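# Shelve labelled cartons on rack boards A and B

## Task

Place each carton on the rack board named on its label (A is the higher board, B the lower). It must end upright and level, sitting entirely over that board and inside its raised lip, either directly on the board or stacked on another carton already there when the labels permit. The task fails if any carton drops, slides down more than a few centimetres, or gets crushed.

## Robot and tools

ROBOT. Two arms, left_arm with a left five-finger hand and right_arm with a right one. Each arm rides its own carriage on a single floor track lying along y at x = 0. left_rail carries left_arm and is always the one further toward +y; right_rail carries right_arm. An arm's base sits at x = 0, y = its carriage position, z = 0.04 m, facing +x. The carriages are kept roughly 0.7 m or more apart by a clearance check; ask for at least 0.78 m of spacing.

SCENE FRAME. Fixed to the table: table top is z = 0, +z up, +x the direction the arms face, +y toward their left, y = 0 at mid-track. The table edge is at x = 0.17 m. Result positions are metres, orientations are quaternions wxyz, velocities m/s and rad/s.

HAND POINT FRAME. Each hand has a reference point 0.05 m in front of the palm, 0.15 m from the wrist flange along the fingers. Its +z runs along the straight fingers, +y comes out of the palm, +x goes across the palm away from the thumb on the right hand and toward the thumb on the left hand. A bracket on the little-finger side of the wrist protrudes and can strike things; with the fingers level the wrist may hang below the point and reach the table first.

execute_actions. Argument actions: a list of action objects run in sequence; optional cameras (list of names, ["all"], or []). An action may hold rows, steps, until, and rail commands.
- rows: up to 15 rows, each row lasting one control step (1/30 s). Every row is a single list of 28 numbers covering both arms, each in [-1, 1]: left arm dx, dy, dz, rx, ry, rz, then left hand little, ring, middle, index, thumb_bend, thumb_turn, force_limit, speed, then the same 14 for the right arm and hand.
- dx, dy, dz, rx, ry, rz are an offset, not a pose: measured from that arm's Hand target as it stood when the action began, expressed in that Hand target's own axes. 1.0 equals 0.6 m for translation or 180 degrees for rotation; rx, ry, rz form one rotation vector. All rows of one action count from the same start, so to move gradually increase the offset row by row (0.01 per row is about 0.18 m/s). A new action or call starts again from the current Hand target, so repeating an offset moves further. All six zeros re-request the current Hand target.
- Hand numbers are absolute settings, not offsets. Fingers and thumb_bend: +1 straight/open, -1 curled/closed. thumb_turn: +1 beside the palm, -1 across in front of it. force_limit maps -1..+1 to about 0..10 N at the fingertip (0..15 N for the thumb motors). speed maps -1 to nearly zero, reaching full speed at +0.48 and above; use about -0.94 or slower for a gentle grip. To leave a hand unchanged, resend the eight numbers last sent to it (or, before any were sent, its hand_measured plus hand_force_limit and hand_speed). A thumb turned fully across plus closing fingers holds objects about 0.035 to 0.065 m thick.
- steps: 1 to 450 control steps, default 15, at least one per row. After the last row the arm keeps heading for that row's target.
- until: ends the action early when conditions on left_rail or right_rail fields hold, e.g. {"right_rail": {"position_status": ["!=", "moving"]}}; numbers need a comparison (=, !=, <, <=, >, >=). {"all": {"status": "ended"}} and {"any": {"status": "ended"}} test motion endings.
- Rail commands: {"left_rail": {"position_m": ...}} gives an absolute carriage position along y in metres (left_rail -0.8 to 1.5, right_rail -1.5 to 0.8), plus optional speed_m_s (0.01 to 1) and acceleration_factor (0.1 to 1). {"stop": true} brakes it. An out-of-range value rejects the whole call. After sending a position, run an action with until on that rail and let it arrive before placing its hand precisely. A driving carriage carries its arm's target with it.

move. Plans straight paths. target: one 28-number row, or a list of up to 15 rows; arm parts are again offsets from the Hand target in its own axes (1.0 = 0.6 m / 180 degrees), each list entry counting from that same start. speed: m/s, 0.002 to 3.2 (default 0.25), one value or one per target. blend: corner rounding in metres for lists. stop_force: 4 to 120 N, ends an arm's path on contact; unreliable for light pushes or while the hand rotates; omit it when backing away from something being pressed. zero: with stop_force, re-zero before the move (default true). blocking=false returns early; then use wait or stop before other motion. The result adds a move: line such as done, off_target, held, fault, and limits used.

wait: seconds 0 to 10. stop: brakes a running move. zoom_image: camera (cam_left_wrist or cam_right_wrist) and region [x0, y0, x1, y1] pixels, at most 504 each way. show_instructions: shows the reference pages. zero_wrist_force: arm. finished_scene: ends the scene, irreversible.

RESULTS. Per arm: end_effector_position and quaternion, Hand target (the base for the next offsets), Joint positions (rail metres first, then six joint angles), Joint velocities, joint torques, Wrist force/torque along hand axes, hand_measured, hand_stopped_by (moving, target, force, stalled, fault), hand_load_n (a drop to near 0 means the grip was lost). Rails report position_m, position_status (moving, done, contact_stop, time_out, stopped, stopped_with_arm, stopped_for_other_arm, stopped_for_other_carriage) and position_answer (taken or not_taken). Orientation commands are clipped to 32 degrees from the measured one per step.

AVOID. Hitting the table, rack or the other arm; pressing past firm contact (arms are stiff; about 150 N or joint torque limits cause a 10 s fault stop); fast jerks with a carton in hand; releasing a carton while it moves; squeezing cartons too hard; letting anything fall or land off the table, on the track, or on the strip beside it. Long stretched holds can overheat motors.

Each tool is called after "Call:" by a JSON object that holds its "op" and its "data".

Reference images:

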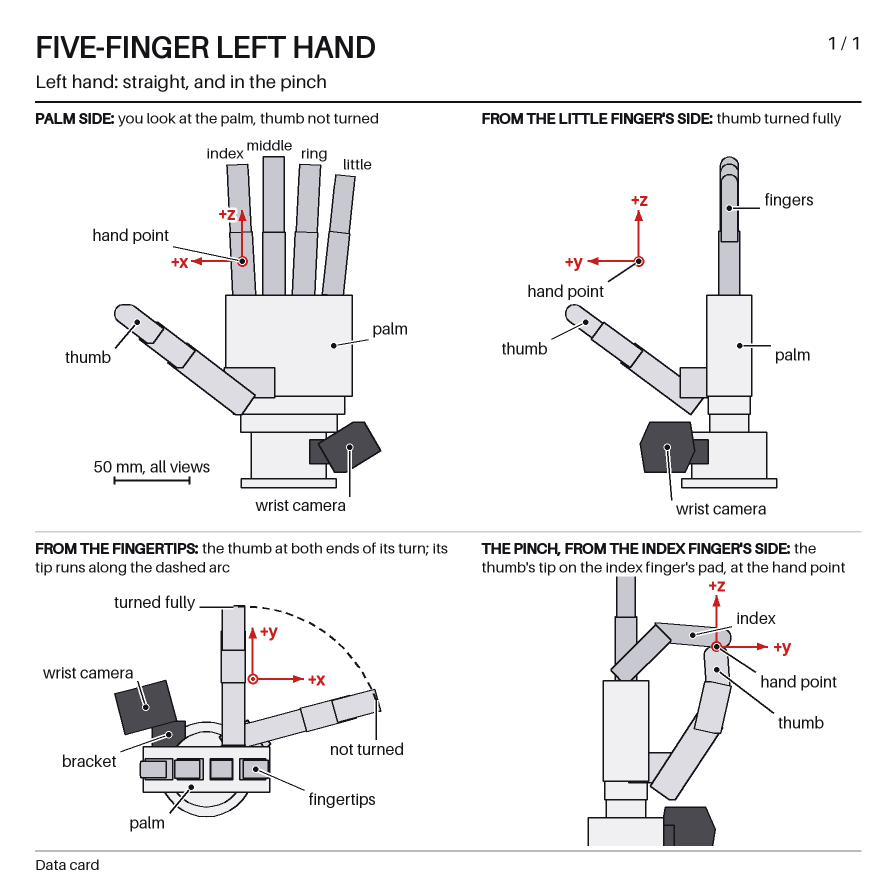

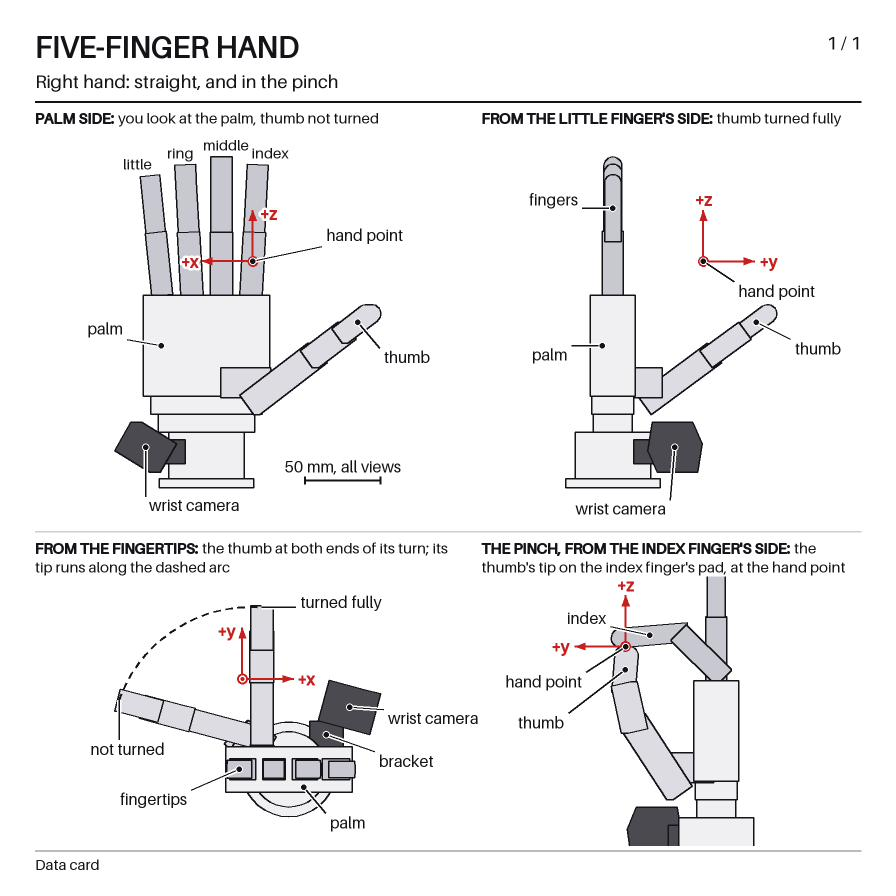

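## Session

Call:
{"op": "execute_actions", "data": {"actions": []}}

Scene clock: 0.00 s.
left_arm: end_effector_position=(+0.3860, +0.7187, +0.6206) hand_measured=(+1.000, +1.000, +1.000, +1.000, +1.000, +1.000) hand_load_n=(+0.0, +0.0, +0.0, +0.0, +0.0, +0.0) hand_stopped_by=(target, target, target, target, target, target) hand_force_limit=0.00 hand_speed=-0.80 end_effector_quat_wxyz=(+0.000, +1.000, +0.000, +0.000) | right_arm: end_effector_position=(+0.3860, -0.5609, +0.6206) hand_measured=(+1.000, +1.000, +1.000, +1.000, +1.000, +1.000) hand_load_n=(+0.0, +0.0, +0.0, +0.0, +0.0, +0.0) hand_stopped_by=(target, target, target, target, target, target) hand_force_limit=0.00 hand_speed=-0.80 end_effector_quat_wxyz=(+0.000, +0.000, +1.000, +0.000)
Joint positions: left_arm=[0.7 -0.281 -1.782 1.662 1.69 1.571 1.29] | right_arm=[-0.7 -0.281 -1.782 1.662 1.69 1.571 -1.851]
Joint velocities: within noise
Joint torques (N m): no reading
Wrist force (N): no reading
Wrist torque (N m): no reading
Wrist force, peak (N): no reading
Hand target: left_arm +0.3860, +0.7187, +0.6206; +0.000, +1.000, +0.000, +0.000 | right_arm +0.3860, -0.5609, +0.6206; +0.000, +0.000, +1.000, +0.000
left_rail: position_m=0.700 position_status=done
right_rail: position_m=-0.700 position_status=done

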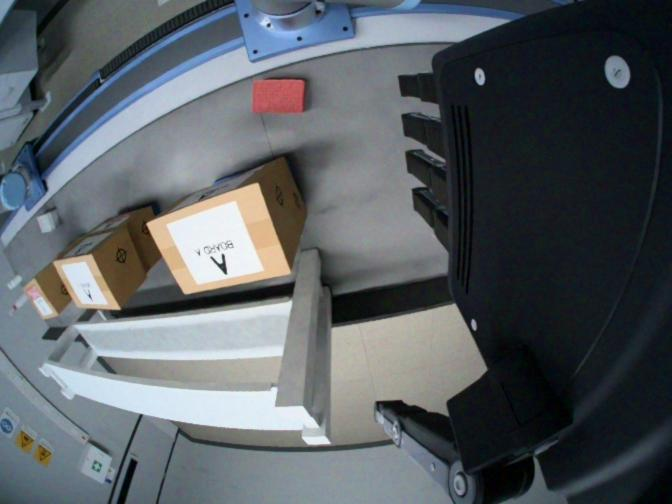

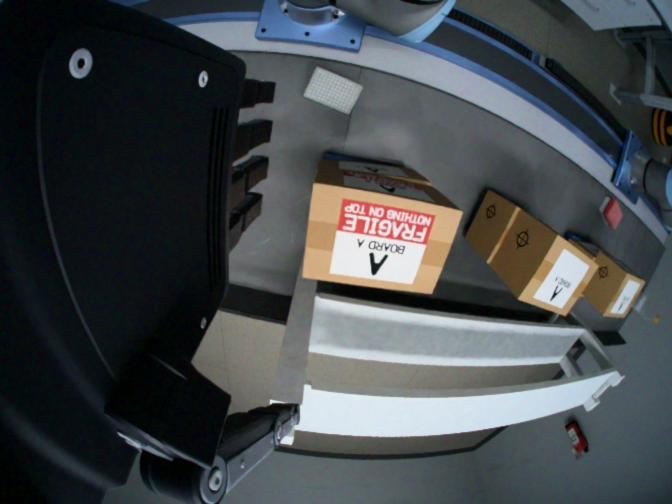

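Call:
{"op": "zoom_image", "data": {"camera": "cam_left_wrist", "region": [0, 130, 350, 460]}}

Call:
{"op": "zoom_image", "data": {"camera": "cam_right_wrist", "region": [270, 130, 670, 470]}}

Scaled by 1.440 from the camera's 672x504 image, which has a finer 960x720 frame.

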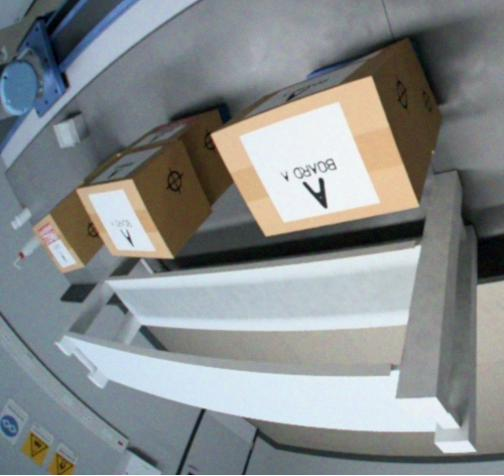

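Scaled by 1.260 from the camera's 672x504 image, which has a finer 960x720 frame.

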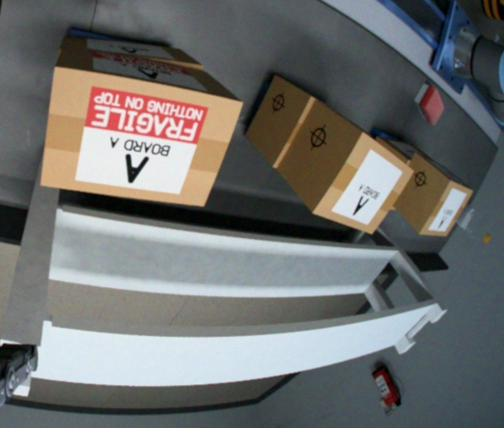

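Call:
{"op": "move", "data": {"target": [0,0,-0.3,0,0.2,0,1,1,1,1,1,1,0,-0.8,0,0,-0.3,0,-0.2,0,1,1,1,1,1,1,0,-0.8], "cameras": ["all"]}}

Scene clock: 27.17 s.
left_arm: end_effector_position=(+0.3860, +0.7187, +0.8006) hand_measured=(+1.000, +1.000, +1.000, +1.000, +1.000, +1.000) hand_load_n=(+0.0, +0.0, +0.0, +0.0, +0.0, +0.0) hand_stopped_by=(target, target, target, target, target, target) hand_force_limit=0.00 hand_speed=-0.80 end_effector_quat_wxyz=(+0.000, +0.951, +0.000, +0.309) | right_arm: end_effector_position=(+0.3860, -0.5609, +0.8006) hand_measured=(+1.000, +1.000, +1.000, +1.000, +1.000, +1.000) hand_load_n=(+0.0, +0.0, +0.0, +0.0, +0.0, +0.0) hand_stopped_by=(target, target, target, target, target, target) hand_force_limit=0.00 hand_speed=-0.80 end_effector_quat_wxyz=(+0.309, +0.000, +0.951, +0.000)
Joint positions: left_arm=[0.7 -0.551 -2.01 1.485 1.541 1.258 1.109] | right_arm=[-0.7 -0.552 -2.01 1.485 1.541 1.258 -2.033]
Joint torques (N m): left_arm=[-19.04 -10.89 -40.61 4.57 -4.43 -2.99] | right_arm=[-20.96 -8.38 -44.56 5.18 -3.86 -2.48]
Wrist force (N): left_arm=[2.8 -0.6 0.5] | right_arm=[1.0 0.0 -0.2]
Wrist torque (N m): left_arm=[-0.11 -0.28 0.29] | right_arm=[0.09 -0.04 0.12]
Wrist force, peak (N): left_arm=[3.0 -0.4 0.6] | right_arm=[1.6 0.2 -0.1]
Hand target: left_arm +0.3860, +0.7187, +0.8006; +0.000, +0.951, +0.000, +0.309 | right_arm +0.3860, -0.5609, +0.8006; +0.309, +0.000, +0.951, +0.000
Off the commanded pose: left_arm 0.000 m, 0 deg | right_arm 0.000 m, 0 deg.
left_rail: position_m=0.700 position_status=done
right_rail: position_m=-0.700 position_status=done
move: done
camera_calibration:
cam_left_wrist: T_world_to_cam=[[0.179605, 0.976371, 0.120173, -0.865711], [0.388786, -0.182665, 0.903039, -0.738135], [0.903652, -0.115469, -0.412407, 0.179511], [0, 0, 0, 1]] pos_world=[0.280247, 0.731151, 0.844632]
cam_right_wrist: T_world_to_cam=[[-0.155363, 0.978151, -0.138138, 0.723948], [0.413443, 0.191384, 0.890189, -0.762461], [0.897177, 0.0811908, -0.434144, 0.164256], [0, 0, 0, 1]] pos_world=[0.280342, -0.575544, 0.85005]

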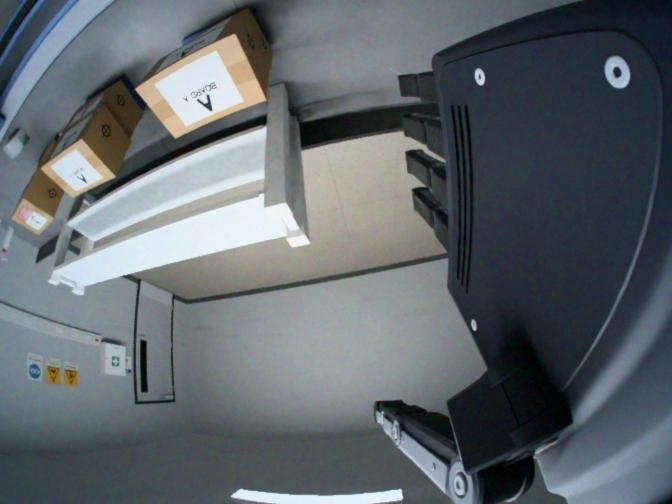

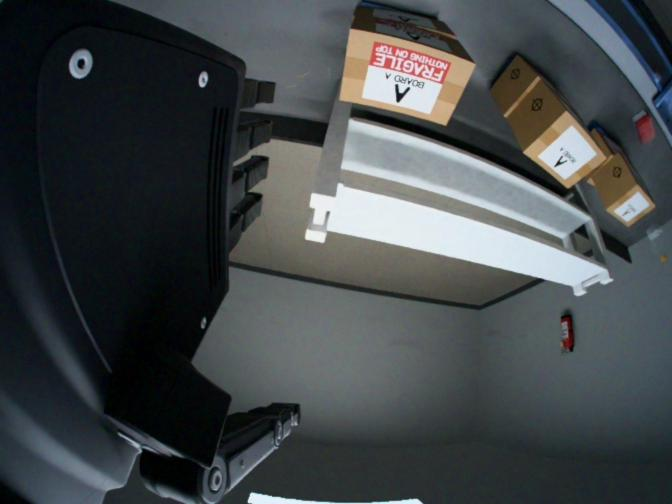

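Call:
{"op": "zoom_image", "data": {"camera": "cam_left_wrist", "region": [0, 0, 320, 300]}}

Call:
{"op": "zoom_image", "data": {"camera": "cam_right_wrist", "region": [300, 0, 672, 300]}}

Scaled by 1.575 from the camera's 672x504 image, which has a finer 960x720 frame.

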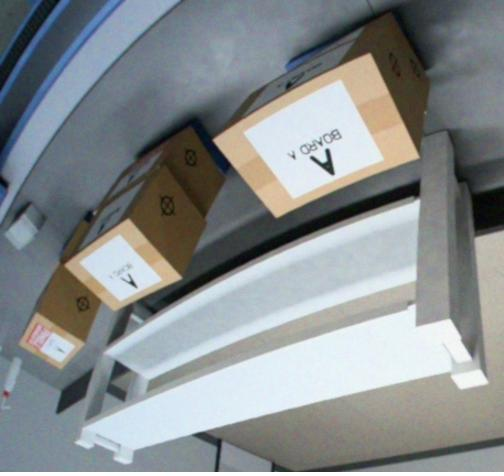

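Scaled by 1.355 from the camera's 672x504 image, which has a finer 960x720 frame.

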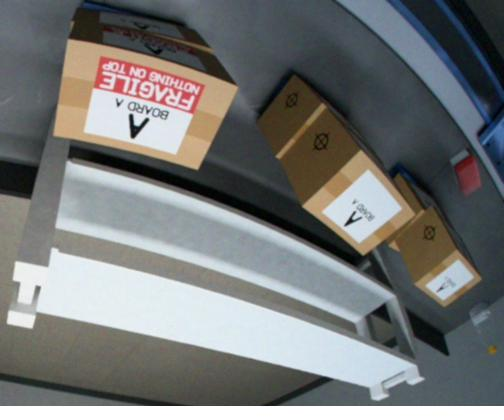

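Call:
{"op": "execute_actions", "data": {"actions": [{"left_rail":{"position_m":1.15,"speed_m_s":0.6},"right_rail":{"position_m":-1.15,"speed_m_s":0.6},"steps":120,"until":{"all":{"status":"ended"}}}]}}

Call:
{"op": "move", "data": {"target": [0,0,0,0,0.1333,0,1,1,1,1,1,1,0,-0.8,0,0,0,0,-0.1333,0,1,1,1,1,1,1,0,-0.8], "speed": 0.4}}

Scene clock: 74.43 s.
left_arm: end_effector_position=(+0.3860, +1.1687, +0.8007) hand_measured=(+1.000, +1.000, +1.000, +1.000, +1.000, +1.000) hand_load_n=(+0.0, +0.0, +0.0, +0.0, +0.0, +0.0) hand_stopped_by=(target, target, target, target, target, target) hand_force_limit=0.00 hand_speed=-0.80 end_effector_quat_wxyz=(+0.000, +0.951, +0.000, +0.309) | right_arm: end_effector_position=(+0.3860, -1.0109, +0.8006) hand_measured=(+1.000, +1.000, +1.000, +1.000, +1.000, +1.000) hand_load_n=(-0.5, +0.0, +0.0, +0.0, +0.0, -0.5) hand_stopped_by=(target, target, target, target, target, target) hand_force_limit=0.00 hand_speed=-0.80 end_effector_quat_wxyz=(+0.309, +0.000, +0.951, +0.000)
Joint positions: left_arm=[1.15 -0.552 -2.01 1.485 1.542 1.258 1.109] | right_arm=[-1.15 -0.552 -2.01 1.485 1.542 1.258 -2.033]
Joint torques (N m): left_arm=[-7.09 12.1 -33.54 2.66 -1.22 -2.99] | right_arm=[-8.07 -6.55 -28.56 1.48 -1.72 -2.28]
Wrist force (N): left_arm=[2.8 -0.4 0.3] | right_arm=[1.0 0.2 0.0]
Wrist torque (N m): left_arm=[-0.06 -0.30 0.29] | right_arm=[0.10 -0.04 0.12]
Wrist force, peak (N): left_arm=[3.1 -2.5 0.5] | right_arm=[1.2 2.7 -0.6]
Hand target: left_arm +0.3860, +1.1687, +0.8006; +0.000, +0.951, +0.000, +0.309 | right_arm +0.3860, -1.0109, +0.8006; +0.309, +0.000, +0.951, +0.000
Off the commanded pose: left_arm 0.000 m, 0 deg | right_arm 0.000 m, 0 deg.
left_rail: position_m=1.150 speed_m_s=0.60 position_status=done
right_rail: position_m=-1.150 speed_m_s=0.60 position_status=done

Scene clock: 75.97 s.
left_arm: end_effector_position=(+0.3881, +1.1701, +0.8007) hand_measured=(+1.000, +1.000, +1.000, +1.000, +1.000, +1.000) hand_load_n=(+0.0, +0.0, +0.0, +0.0, +0.0, +0.0) hand_stopped_by=(target, target, target, target, target, target) hand_force_limit=0.00 hand_speed=-0.80 end_effector_quat_wxyz=(+0.019, +0.871, -0.017, +0.491) | right_arm: end_effector_position=(+0.3889, -1.0089, +0.8006) hand_measured=(+1.000, +1.000, +1.000, +1.000, +1.000, +1.000) hand_load_n=(+0.0, +0.0, +0.0, +0.0, +0.0, +0.0) hand_stopped_by=(target, target, target, target, target, target) hand_force_limit=0.00 hand_speed=-0.80 end_effector_quat_wxyz=(+0.479, +0.013, +0.877, -0.026)
Joint positions: left_arm=[1.15 -0.984 -2.27 1.704 1.355 0.818 0.949] | right_arm=[-1.15 -0.977 -2.264 1.687 1.382 0.845 -2.215]
Joint torques (N m): left_arm=[-17.68 7.98 -25.31 4.13 -4.7 -3.09] | right_arm=[-17.13 13.79 -25.13 3.79 -3.97 -2.09]
Wrist force (N): left_arm=[3.0 -0.4 1.8] | right_arm=[1.8 -1.0 -1.1]
Wrist torque (N m): left_arm=[-0.24 -0.34 0.35] | right_arm=[-0.04 -0.05 0.22]
Wrist force, peak (N): left_arm=[3.2 -0.6 2.0] | right_arm=[2.3 -0.9 -0.9]
Hand target: left_arm +0.3860, +1.1688, +0.8006; +0.000, +0.866, +0.000, +0.500 | right_arm +0.3860, -1.0109, +0.8006; +0.500, +0.000, +0.866, +0.000
Off the commanded pose: left_arm 0.002 m, 3 deg | right_arm 0.004 m, 4 deg.
left_rail: position_m=1.150 speed_m_s=0.60 position_status=done
right_rail: position_m=-1.150 speed_m_s=0.60 position_status=done
move: off_target (left_arm, right_arm)

Call:
{"op": "move", "data": {"target": [-0.477,0,0.507,-0.2165,0,0.125,1,1,1,1,1,1,0,-0.8,0.477,0,0.507,-0.2165,0,-0.125,1,1,1,1,1,1,0,-0.8], "speed": 0.4, "cameras": ["all"]}}

Scene clock: 86.97 s.
left_arm: end_effector_position=(+0.5063, +1.1687, +0.4007) hand_measured=(+1.000, +1.000, +1.000, +1.000, +1.000, +1.000) hand_load_n=(+0.0, +0.0, +0.0, +0.0, +0.0, +0.0) hand_stopped_by=(target, target, target, target, target, target) hand_force_limit=0.00 hand_speed=-0.80 end_effector_quat_wxyz=(+0.191, +0.800, -0.331, +0.462) | right_arm: end_effector_position=(+0.5063, -1.0109, +0.4007) hand_measured=(+1.000, +1.000, +1.000, +1.000, +1.000, +1.000) hand_load_n=(-0.5, +0.0, +0.0, +0.0, -0.5, +0.0) hand_stopped_by=(target, target, target, target, target, target) hand_force_limit=0.00 hand_speed=-0.80 end_effector_quat_wxyz=(+0.462, -0.331, +0.800, +0.191)
Joint positions: left_arm=[1.15 0.157 -1.617 2.05 0.344 2.347 2.174] | right_arm=[-1.15 -0.678 -1.613 2.173 0.828 0.534 -2.93]
Joint torques (N m): left_arm=[20.26 -19.54 -45.05 4.09 4.95 3.42] | right_arm=[16.58 -18.72 -42.35 1.33 0.91 2.79]
Wrist force (N): left_arm=[3.0 -0.2 1.3] | right_arm=[1.4 -0.8 -0.7]
Wrist torque (N m): left_arm=[-0.11 -0.42 0.13] | right_arm=[0.11 0.03 -0.06]
Wrist force, peak (N): left_arm=[4.7 -1.0 0.5] | right_arm=[3.3 -1.0 0.1]
Hand target: left_arm +0.5063, +1.1687, +0.4007; +0.191, +0.800, -0.331, +0.462 | right_arm +0.5063, -1.0109, +0.4007; +0.462, -0.331, +0.800, +0.191
Off the commanded pose: left_arm 0.000 m, 0 deg | right_arm 0.000 m, 0 deg.
left_rail: position_m=1.150 speed_m_s=0.60 position_status=done
right_rail: position_m=-1.150 speed_m_s=0.60 position_status=done
move: done; limits=paced
camera_calibration:
cam_left_wrist: T_world_to_cam=[[0.771674, 0.609157, 0.182887, -1.17429], [-0.137783, -0.120611, 0.983091, -0.179531], [0.620915, -0.783824, -0.00914099, 0.720509], [0, 0, 0, 1]] pos_world=[0.434059, 1.25843, 0.397845]
cam_right_wrist: T_world_to_cam=[[-0.752371, 0.630964, -0.189267, 1.0993], [-0.124227, 0.14626, 0.981415, -0.180033], [0.64692, 0.7619, -0.0316586, 0.572803], [0, 0, 0, 1]] pos_world=[0.434155, -1.1037, 0.402882]

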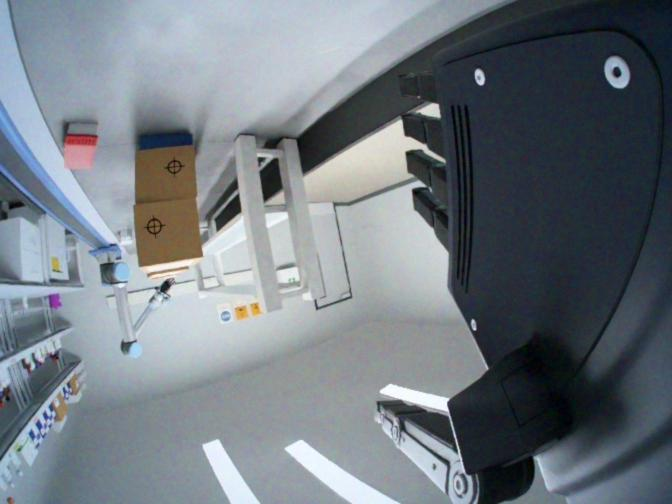

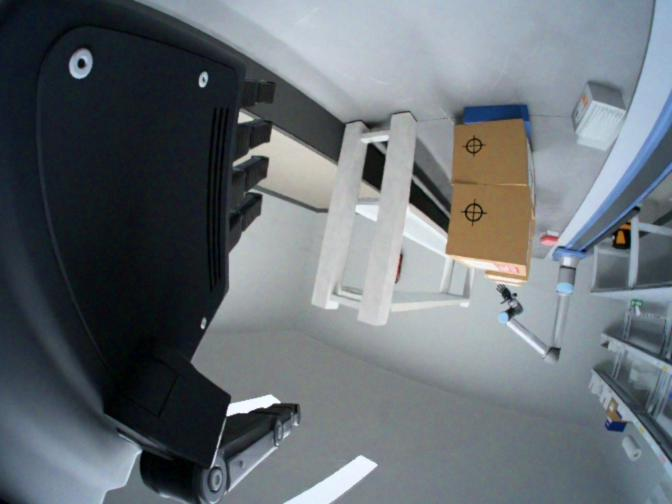

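Call:
{"op": "zoom_image", "data": {"camera": "cam_left_wrist", "region": [50, 80, 370, 330]}}

Call:
{"op": "zoom_image", "data": {"camera": "cam_right_wrist", "region": [290, 80, 610, 350]}}

Scaled by 1.575 from the camera's 672x504 image, which has a finer 960x720 frame.

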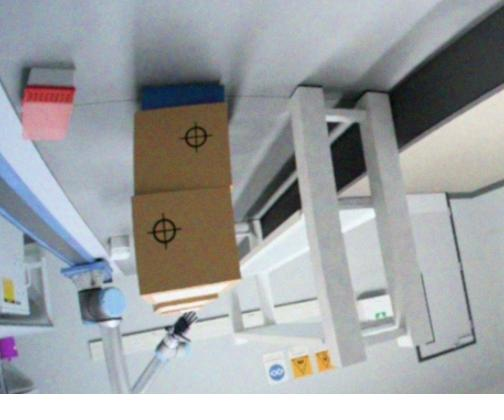

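Scaled by 1.575 from the camera's 672x504 image, which has a finer 960x720 frame.

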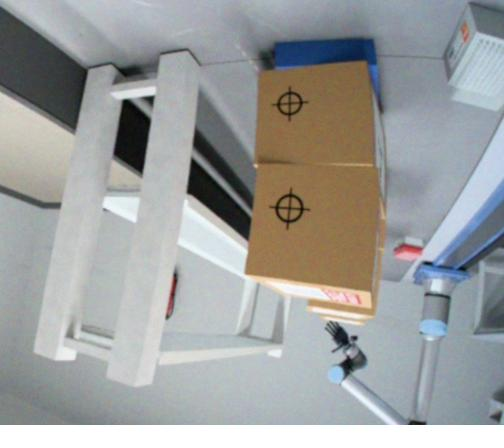

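Call:
{"op": "move", "data": {"target": [0.4427,0.125,-0.4,0.156,-0.237,-0.2034,1,1,1,1,1,1,0,-0.8,-0.4427,0.125,-0.4,0.156,0.237,0.2034,1,1,1,1,1,1,0,-0.8], "speed": 0.4}}

Call:
{"op": "execute_actions", "data": {"actions": [{"left_rail":{"position_m":0.4},"right_rail":{"position_m":-0.4},"steps":150,"until":{"all":{"status":"ended"}}}], "cameras": ["all"]}}

Scene clock: 190.40 s.
left_arm: end_effector_position=(+0.4002, +1.1688, +0.7507) hand_measured=(+1.000, +1.000, +1.000, +1.000, +1.000, +1.000) hand_load_n=(+0.0, -0.5, +0.0, +0.0, +0.0, +0.0) hand_stopped_by=(target, target, target, target, target, target) hand_force_limit=0.00 hand_speed=-0.80 end_effector_quat_wxyz=(+0.000, +0.991, +0.000, +0.130) | right_arm: end_effector_position=(+0.4002, -1.0109, +0.7507) hand_measured=(+1.000, +1.000, +1.000, +1.000, +1.000, +1.000) hand_load_n=(+0.0, +0.0, +0.0, +0.0, +0.0, +0.0) hand_stopped_by=(target, target, target, target, target, target) hand_force_limit=0.00 hand_speed=-0.80 end_effector_quat_wxyz=(+0.130, +0.000, +0.991, +0.000)
Joint positions: left_arm=[1.15 -0.337 -1.825 1.437 1.712 1.485 1.244] | right_arm=[-1.15 -0.337 -1.825 1.437 1.712 1.485 -1.897]
Joint torques (N m): left_arm=[-18.18 -2.48 -43.41 5.6 -3.77 -3.3] | right_arm=[11.07 -5.31 -45.89 5.29 2.45 3.24]
Wrist force (N): left_arm=[1.0 0.2 0.1] | right_arm=[0.5 -0.2 0.1]
Wrist torque (N m): left_arm=[-0.06 -0.17 0.18] | right_arm=[0.02 -0.03 -0.05]
Wrist force, peak (N): left_arm=[3.3 -0.4 1.5] | right_arm=[2.5 -1.4 0.0]
Hand target: left_arm +0.4002, +1.1687, +0.7507; +0.000, +0.992, +0.000, +0.130 | right_arm +0.4002, -1.0109, +0.7507; +0.130, +0.000, +0.992, +0.000
Off the commanded pose: left_arm 0.000 m, 0 deg | right_arm 0.000 m, 0 deg.
left_rail: position_m=1.150 speed_m_s=0.60 position_status=done
right_rail: position_m=-1.150 speed_m_s=0.60 position_status=done
move: done

Scene clock: 192.40 s.
left_arm: end_effector_position=(+0.4003, +0.4187, +0.7507) hand_measured=(+1.000, +1.000, +1.000, +1.000, +1.000, +1.000) hand_load_n=(+0.0, +0.0, +0.0, +0.0, +0.0, +0.0) hand_stopped_by=(target, target, target, target, target, target) hand_force_limit=0.00 hand_speed=-0.80 end_effector_quat_wxyz=(+0.000, +0.992, +0.000, +0.130) | right_arm: end_effector_position=(+0.4002, -0.2609, +0.7507) hand_measured=(+1.000, +1.000, +1.000, +1.000, +1.000, +1.000) hand_load_n=(+0.0, +0.0, +0.0, +0.0, +0.0, +0.0) hand_stopped_by=(target, target, target, target, target, target) hand_force_limit=0.00 hand_speed=-0.80 end_effector_quat_wxyz=(+0.130, +0.000, +0.992, +0.000)
Joint positions: left_arm=[0.4 -0.337 -1.825 1.437 1.713 1.485 1.244] | right_arm=[-0.4 -0.337 -1.825 1.437 1.712 1.486 -1.897]
Joint torques (N m): left_arm=[-2.75 -13.11 -35.31 3.75 0.81 -3.19] | right_arm=[-2.06 -20.35 -35.92 3.45 -0.94 2.68]
Wrist force (N): left_arm=[1.0 0.3 0.3] | right_arm=[0.5 -0.1 0.0]
Wrist torque (N m): left_arm=[-0.07 -0.16 0.18] | right_arm=[0.05 -0.02 -0.05]
Wrist force, peak (N): left_arm=[1.0 -2.5 0.0] | right_arm=[0.7 -2.6 -0.1]
Hand target: left_arm +0.4002, +0.4188, +0.7507; +0.000, +0.992, +0.000, +0.130 | right_arm +0.4002, -0.2609, +0.7507; +0.130, +0.000, +0.992, +0.000
Off the commanded pose: left_arm 0.000 m, 0 deg | right_arm 0.000 m, 0 deg.
left_rail: position_m=0.400 speed_m_s=0.60 position_status=done
right_rail: position_m=-0.400 speed_m_s=0.60 position_status=done
camera_calibration:
cam_left_wrist: T_world_to_cam=[[0.210503, 0.976418, 0.0479284, -0.527463], [0.687216, -0.182668, 0.703112, -0.722773], [0.695286, -0.11507, -0.709462, 0.417606], [0, 0, 0, 1]] pos_world=[0.317378, 0.431051, 0.829747]
cam_right_wrist: T_world_to_cam=[[-0.194396, 0.978188, -0.0732011, 0.392736], [0.705598, 0.191283, 0.682306, -0.742282], [0.681426, 0.0809869, -0.727392, 0.411928], [0, 0, 0, 1]] pos_world=[0.319401, -0.275544, 0.834846]

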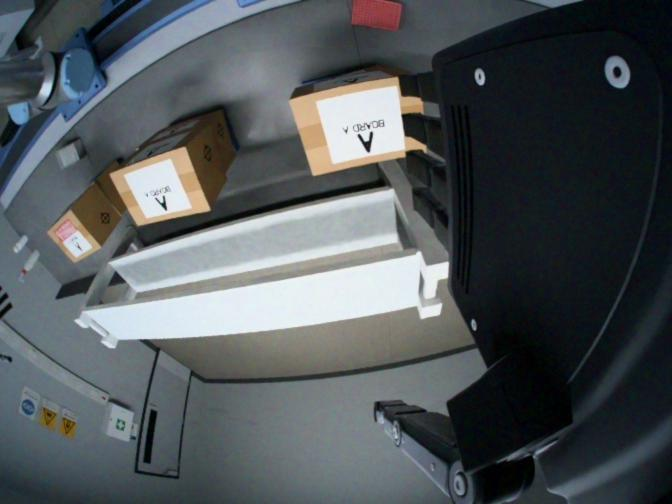

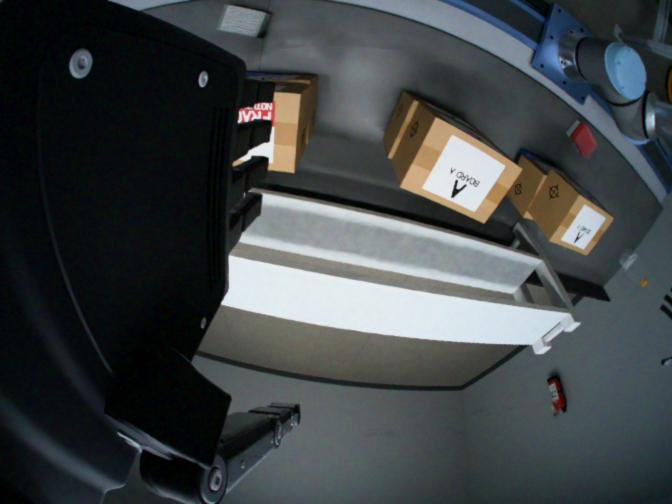

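Call:
{"op": "zoom_image", "data": {"camera": "cam_left_wrist", "region": [60, 160, 460, 370]}}

Call:
{"op": "zoom_image", "data": {"camera": "cam_right_wrist", "region": [220, 70, 620, 370]}}

Scaled by 1.260 from the camera's 672x504 image, which has a finer 960x720 frame.

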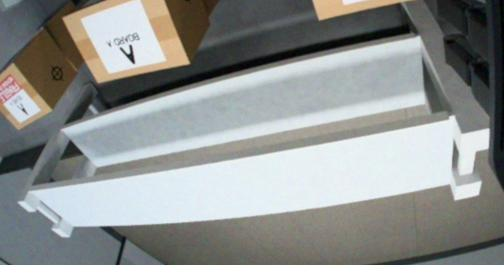

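Scaled by 1.260 from the camera's 672x504 image, which has a finer 960x720 frame.

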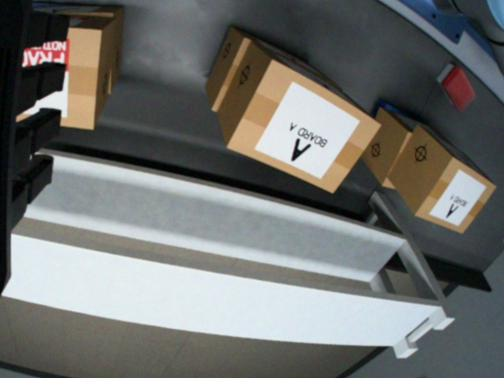

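Call:
{"op": "zoom_image", "data": {"camera": "cam_left_wrist", "region": [300, 160, 460, 340]}}

Call:
{"op": "zoom_image", "data": {"camera": "cam_right_wrist", "region": [220, 180, 380, 340]}}

Call:
{"op": "zoom_image", "data": {"camera": "cam_right_wrist", "region": [460, 200, 620, 360]}}

Scaled by 2.800 from the camera's 672x504 image, which has a finer 960x720 frame.

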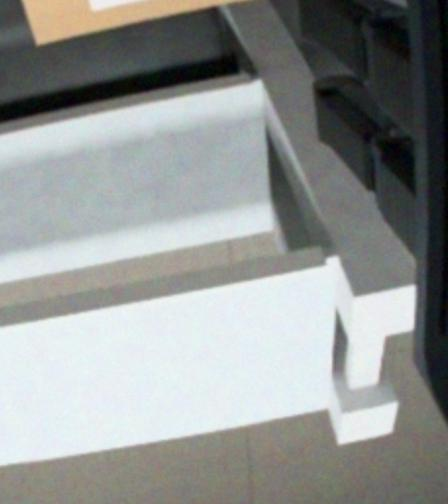

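Scaled by 3.150 from the camera's 672x504 image, which has a finer 960x720 frame.

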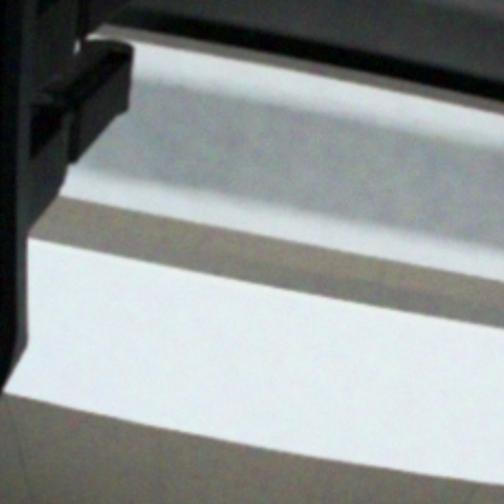

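Scaled by 3.150 from the camera's 672x504 image, which has a finer 960x720 frame.

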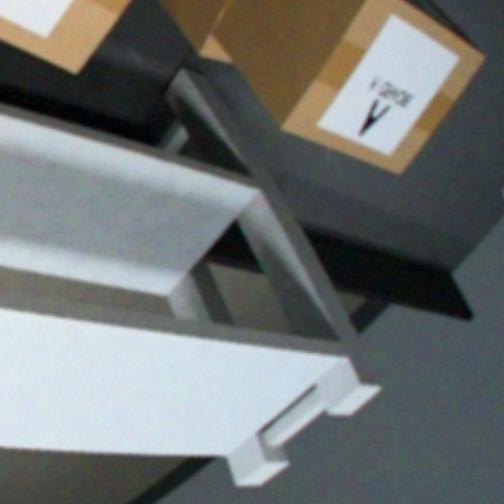

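Call:
{"op": "execute_actions", "data": {"actions": [{"left_rail":{"position_m":1.15},"right_rail":{"position_m":-1.15},"steps":150,"until":{"all":{"status":"ended"}}}]}}

Call:
{"op": "move", "data": {"target": [0.1815,0.45,0.739,-0.2421,0.2174,0.3156,1,1,1,1,1,1,0,-0.8,-0.1815,0.1833,0.739,-0.2421,-0.2174,-0.3156,1,1,1,1,1,1,0,-0.8], "speed": 0.4, "cameras": ["all"]}}

Scene clock: 230.50 s.
left_arm: end_effector_position=(+0.4002, +1.1687, +0.7507) hand_measured=(+1.000, +1.000, +1.000, +1.000, +1.000, +1.000) hand_load_n=(+0.0, +0.0, +0.0, +0.0, +0.0, +0.0) hand_stopped_by=(target, target, target, target, target, target) hand_force_limit=0.00 hand_speed=-0.80 end_effector_quat_wxyz=(+0.000, +0.992, +0.000, +0.130) | right_arm: end_effector_position=(+0.4003, -1.0109, +0.7507) hand_measured=(+1.000, +1.000, +1.000, +1.000, +1.000, +1.000) hand_load_n=(+0.0, +0.0, +0.0, +0.0, +0.0, +0.0) hand_stopped_by=(target, target, target, target, target, target) hand_force_limit=0.00 hand_speed=-0.80 end_effector_quat_wxyz=(+0.130, +0.000, +0.992, +0.000)
Joint positions: left_arm=[1.15 -0.337 -1.825 1.437 1.713 1.485 1.244] | right_arm=[-1.15 -0.337 -1.825 1.437 1.712 1.486 -1.897]
Joint torques (N m): left_arm=[13.06 -15.74 -32.9 1.56 1.72 -2.88] | right_arm=[-7.97 -16.32 -36.64 1.44 -1.69 2.45]
Wrist force (N): left_arm=[0.7 0.0 0.3] | right_arm=[0.6 0.2 0.0]
Wrist torque (N m): left_arm=[-0.11 -0.12 0.17] | right_arm=[0.10 -0.04 -0.03]
Wrist force, peak (N): left_arm=[0.9 3.1 0.3] | right_arm=[0.6 2.9 -0.1]
Hand target: left_arm +0.4002, +1.1687, +0.7507; +0.000, +0.992, +0.000, +0.130 | right_arm +0.4002, -1.0109, +0.7507; +0.130, +0.000, +0.992, +0.000
Off the commanded pose: left_arm 0.000 m, 0 deg | right_arm 0.000 m, 0 deg.
left_rail: position_m=1.150 speed_m_s=0.60 position_status=done
right_rail: position_m=-1.150 speed_m_s=0.60 position_status=done

Scene clock: 233.10 s.
left_arm: end_effector_position=(+0.6199, +0.8989, +0.3504) hand_measured=(+1.000, +1.000, +1.000, +1.000, +1.000, +1.000) hand_load_n=(+0.0, +0.0, +0.0, +0.0, +0.0, +0.0) hand_stopped_by=(target, target, target, target, target, target) hand_force_limit=0.00 hand_speed=-0.80 end_effector_quat_wxyz=(+0.287, +0.710, -0.496, +0.409) | right_arm: end_effector_position=(+0.6198, -0.9011, +0.3504) hand_measured=(+1.000, +1.000, +1.000, +1.000, +1.000, +1.000) hand_load_n=(+0.0, +0.0, +0.0, +0.0, +0.0, +0.0) hand_stopped_by=(target, target, target, target, target, target) hand_force_limit=0.00 hand_speed=-0.80 end_effector_quat_wxyz=(+0.409, -0.496, +0.710, +0.287)
Joint positions: left_arm=[1.15 -0.296 -1.33 1.826 0.27 2.334 2.156] | right_arm=[-1.15 -0.305 -1.21 1.819 0.884 0.526 -3.051]
Joint torques (N m): left_arm=[-19.14 -44.45 -43.32 -1.58 4.96 3.2] | right_arm=[16.84 -46.04 -42.87 6.16 -4.89 -2.04]
Wrist force (N): left_arm=[2.8 -0.1 1.0] | right_arm=[1.0 -1.5 -0.7]
Wrist torque (N m): left_arm=[-0.15 -0.36 0.15] | right_arm=[-0.07 -0.05 0.17]
Wrist force, peak (N): left_arm=[2.4 -0.7 2.6] | right_arm=[2.2 -2.4 0.5]
Hand target: left_arm +0.6199, +0.8989, +0.3504; +0.287, +0.710, -0.496, +0.409 | right_arm +0.6199, -0.9011, +0.3504; +0.409, -0.496, +0.710, +0.287
Off the commanded pose: left_arm 0.000 m, 0 deg | right_arm 0.000 m, 0 deg.
left_rail: position_m=1.150 speed_m_s=0.60 position_status=done
right_rail: position_m=-1.150 speed_m_s=0.60 position_status=done
move: done
camera_calibration:
cam_left_wrist: T_world_to_cam=[[0.956842, 0.226609, 0.18194, -0.858992], [-0.174705, -0.0517597, 0.983259, -0.186043], [0.232233, -0.972609, -0.00993603, 0.848956], [0, 0, 0, 1]] pos_world=[0.592261, 1.01073, 0.347649]
cam_right_wrist: T_world_to_cam=[[-0.948486, 0.254698, -0.188422, 0.8882], [-0.173305, 0.0807571, 0.981552, -0.161275], [0.265216, 0.963643, -0.0324565, 0.832768], [0, 0, 0, 1]] pos_world=[0.593632, -1.01569, 0.352685]

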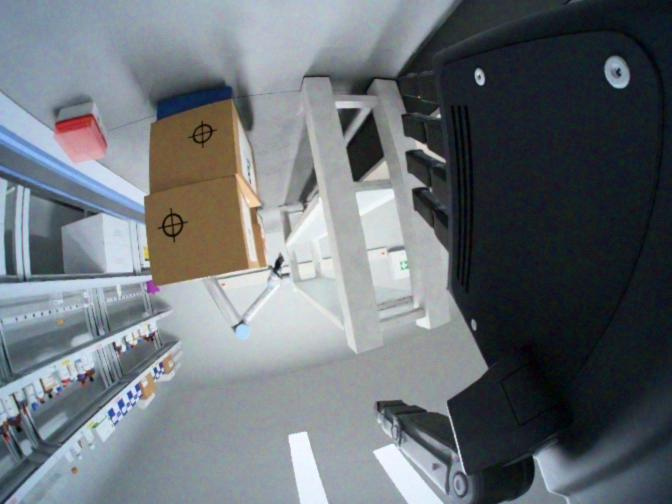

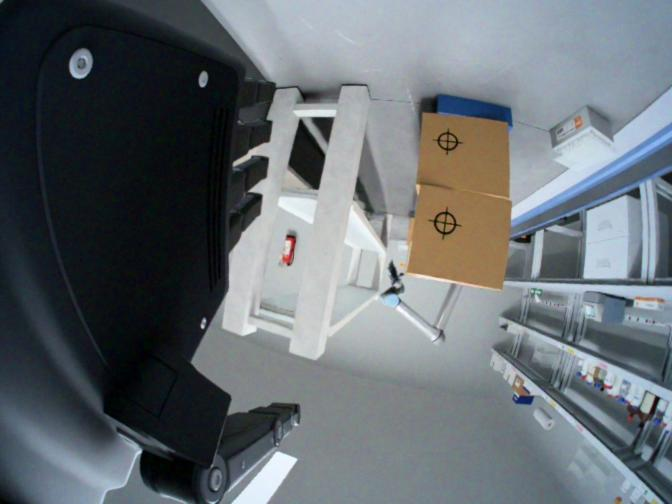

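Call:
{"op": "zoom_image", "data": {"camera": "cam_left_wrist", "region": [270, 60, 450, 370]}}

Call:
{"op": "zoom_image", "data": {"camera": "cam_right_wrist", "region": [210, 70, 400, 370]}}

Call:
{"op": "zoom_image", "data": {"camera": "cam_left_wrist", "region": [130, 70, 290, 300]}}

Call:
{"op": "zoom_image", "data": {"camera": "cam_right_wrist", "region": [390, 80, 530, 300]}}

Scaled by 1.626 from the camera's 672x504 image, which has a finer 960x720 frame.

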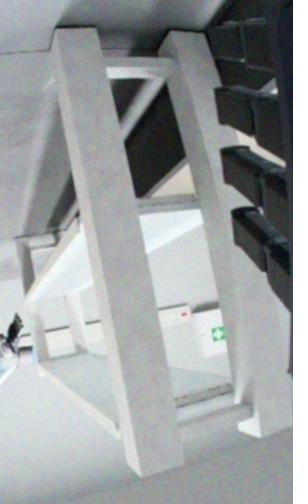

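Scaled by 1.680 from the camera's 672x504 image, which has a finer 960x720 frame.

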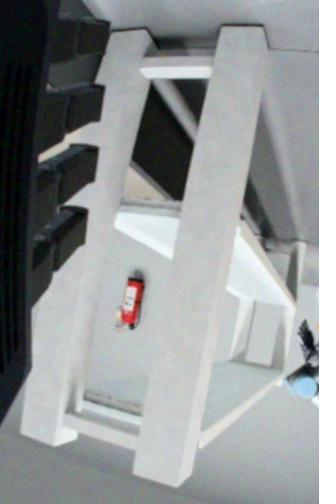

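Scaled by 2.191 from the camera's 672x504 image, which has a finer 960x720 frame.

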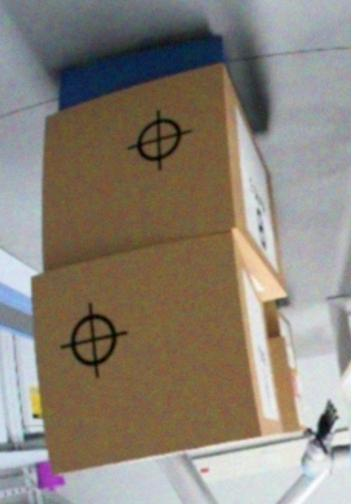

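Scaled by 2.291 from the camera's 672x504 image, which has a finer 960x720 frame.

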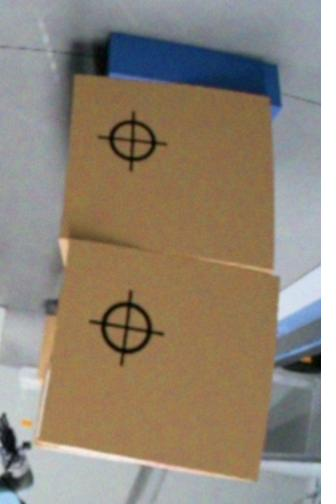

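Call:
{"op": "zoom_image", "data": {"camera": "cam_right_wrist", "region": [310, 180, 400, 350]}}

Call:
{"op": "zoom_image", "data": {"camera": "cam_left_wrist", "region": [270, 180, 350, 340]}}

Call:
{"op": "zoom_image", "data": {"camera": "cam_left_wrist", "region": [340, 160, 420, 340]}}

Scaled by 2.965 from the camera's 672x504 image, which has a finer 960x720 frame.

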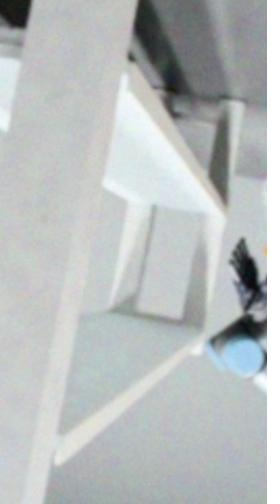

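Scaled by 3.150 from the camera's 672x504 image, which has a finer 960x720 frame.

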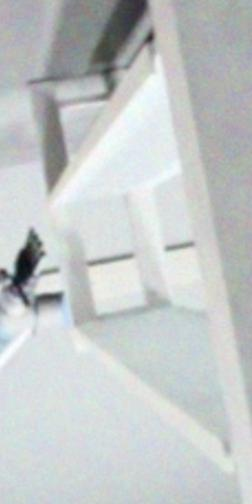

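Scaled by 2.800 from the camera's 672x504 image, which has a finer 960x720 frame.

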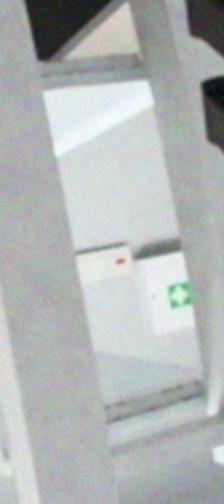

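Call:
{"op": "zoom_image", "data": {"camera": "cam_left_wrist", "region": [220, 90, 280, 290]}}

Scaled by 2.520 from the camera's 672x504 image, which has a finer 960x720 frame.

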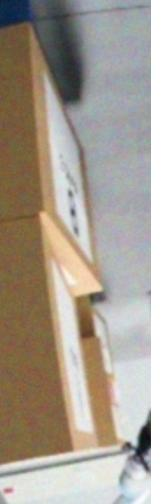

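Call:
{"op": "move", "data": {"target": [0.410,0.3695,-0.1895,0.3368,0,-0.1944,1,1,1,1,1,1,0,-0.8,-0.4118,0.3708,-0.1865,0.3368,0,0.1944,1,1,1,1,1,1,0,-0.8], "speed": 0.4}}

Call:
{"op": "execute_actions", "data": {"actions": [{"left_rail":{"position_m":0.6},"right_rail":{"position_m":-0.6},"steps":150,"until":{"all":{"status":"ended"}}}], "cameras": ["all"]}}

Scene clock: 624.27 s.
left_arm: end_effector_position=(+0.4204, +0.7997, +0.6205) hand_measured=(+1.000, +1.000, +1.000, +1.000, +1.000, +1.000) hand_load_n=(+0.0, +0.0, +0.0, +0.0, +0.0, +0.0) hand_stopped_by=(target, target, target, target, target, target) hand_force_limit=0.00 hand_speed=-0.80 end_effector_quat_wxyz=(+0.000, +0.866, +0.000, +0.500) | right_arm: end_effector_position=(+0.4203, -0.7996, +0.6205) hand_measured=(+1.000, +1.000, +1.000, +1.000, +1.000, +1.000) hand_load_n=(+0.0, +0.0, +0.0, +0.0, +0.0, +0.0) hand_stopped_by=(target, target, target, target, target, target) hand_force_limit=0.00 hand_speed=-0.80 end_effector_quat_wxyz=(+0.500, +0.000, +0.866, +0.000)
Joint positions: left_arm=[1.15 -1.573 -1.827 1.978 1.424 0.525 -0.005] | right_arm=[-1.15 0.491 -1.929 1.87 0.639 1.992 -1.309]
Joint torques (N m): left_arm=[-18.61 -4.67 -29.72 5.97 2.21 -3] | right_arm=[15.96 -0.46 -52.52 2.76 2.88 2.53]
Wrist force (N): left_arm=[3.6 -0.1 1.1] | right_arm=[1.0 -0.2 -0.1]
Wrist torque (N m): left_arm=[-0.10 -0.43 0.32] | right_arm=[0.14 -0.04 -0.04]
Wrist force, peak (N): left_arm=[3.7 -0.1 1.8] | right_arm=[2.1 -3.0 -0.6]
Hand target: left_arm +0.4203, +0.7997, +0.6204; +0.000, +0.866, +0.000, +0.500 | right_arm +0.4203, -0.7996, +0.6205; +0.500, +0.000, +0.866, +0.000
Off the commanded pose: left_arm 0.000 m, 0 deg | right_arm 0.000 m, 0 deg.
left_rail: position_m=1.150 speed_m_s=0.60 position_status=done
right_rail: position_m=-1.150 speed_m_s=0.60 position_status=done
move: done

Scene clock: 625.93 s.
left_arm: end_effector_position=(+0.4203, +0.2497, +0.6204) hand_measured=(+1.000, +1.000, +1.000, +1.000, +1.000, +1.000) hand_load_n=(+0.0, +0.0, +0.0, +0.0, +0.0, +0.0) hand_stopped_by=(target, target, target, target, target, target) hand_force_limit=0.00 hand_speed=-0.80 end_effector_quat_wxyz=(+0.000, +0.866, +0.000, +0.500) | right_arm: end_effector_position=(+0.4203, -0.2496, +0.6205) hand_measured=(+1.000, +1.000, +1.000, +1.000, +1.000, +1.000) hand_load_n=(+0.0, +0.0, +0.0, +0.0, +0.0, +0.0) hand_stopped_by=(target, target, target, target, target, target) hand_force_limit=0.00 hand_speed=-0.80 end_effector_quat_wxyz=(+0.500, +0.000, +0.866, +0.000)
Joint positions: left_arm=[0.6 -1.573 -1.827 1.978 1.424 0.525 -0.005] | right_arm=[-0.6 0.491 -1.929 1.87 0.64 1.992 -1.309]
Joint torques (N m): left_arm=[7.19 -29.16 -36.77 2.97 -0.46 -3.11] | right_arm=[2.28 -17.4 -43.54 -0.72 -1.66 2.46]
Wrist force (N): left_arm=[3.4 -0.1 1.1] | right_arm=[0.9 -0.1 0.3]
Wrist torque (N m): left_arm=[-0.10 -0.39 0.30] | right_arm=[0.14 -0.03 -0.04]
Wrist force, peak (N): left_arm=[3.3 -2.8 1.5] | right_arm=[1.0 -2.6 0.1]
Hand target: left_arm +0.4203, +0.2497, +0.6204; +0.000, +0.866, +0.000, +0.500 | right_arm +0.4203, -0.2496, +0.6205; +0.500, +0.000, +0.866, +0.000
Off the commanded pose: left_arm 0.000 m, 0 deg | right_arm 0.000 m, 0 deg.
left_rail: position_m=0.600 speed_m_s=0.60 position_status=done
right_rail: position_m=-0.600 speed_m_s=0.60 position_status=done
camera_calibration:
cam_left_wrist: T_world_to_cam=[[0.114588, 0.976335, 0.183409, -0.404095], [-0.0110286, -0.183363, 0.982983, -0.555828], [0.993352, -0.114661, -0.0102436, -0.26743], [0, 0, 0, 1]] pos_world=[0.305826, 0.26195, 0.617745]
cam_right_wrist: T_world_to_cam=[[-0.0852684, 0.978091, -0.189916, 0.402618], [0.0167559, 0.191991, 0.981254, -0.565463], [0.996217, 0.0804877, -0.0327596, -0.2608], [0, 0, 0, 1]] pos_world=[0.303619, -0.264242, 0.622783]

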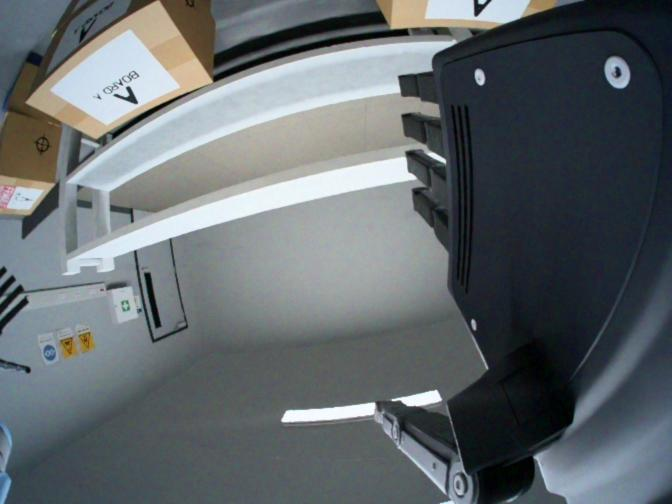

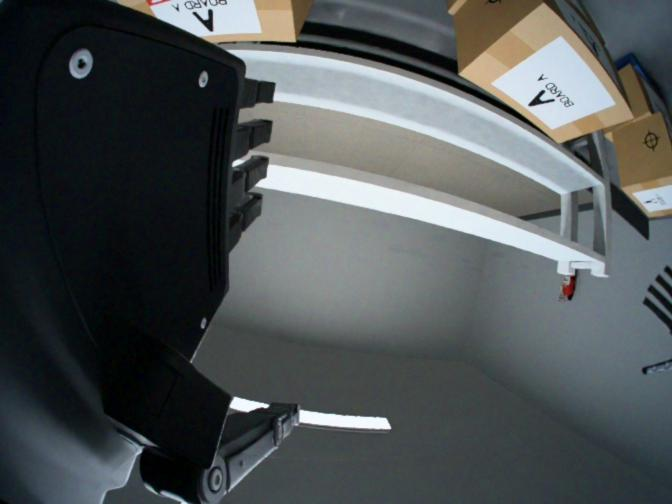

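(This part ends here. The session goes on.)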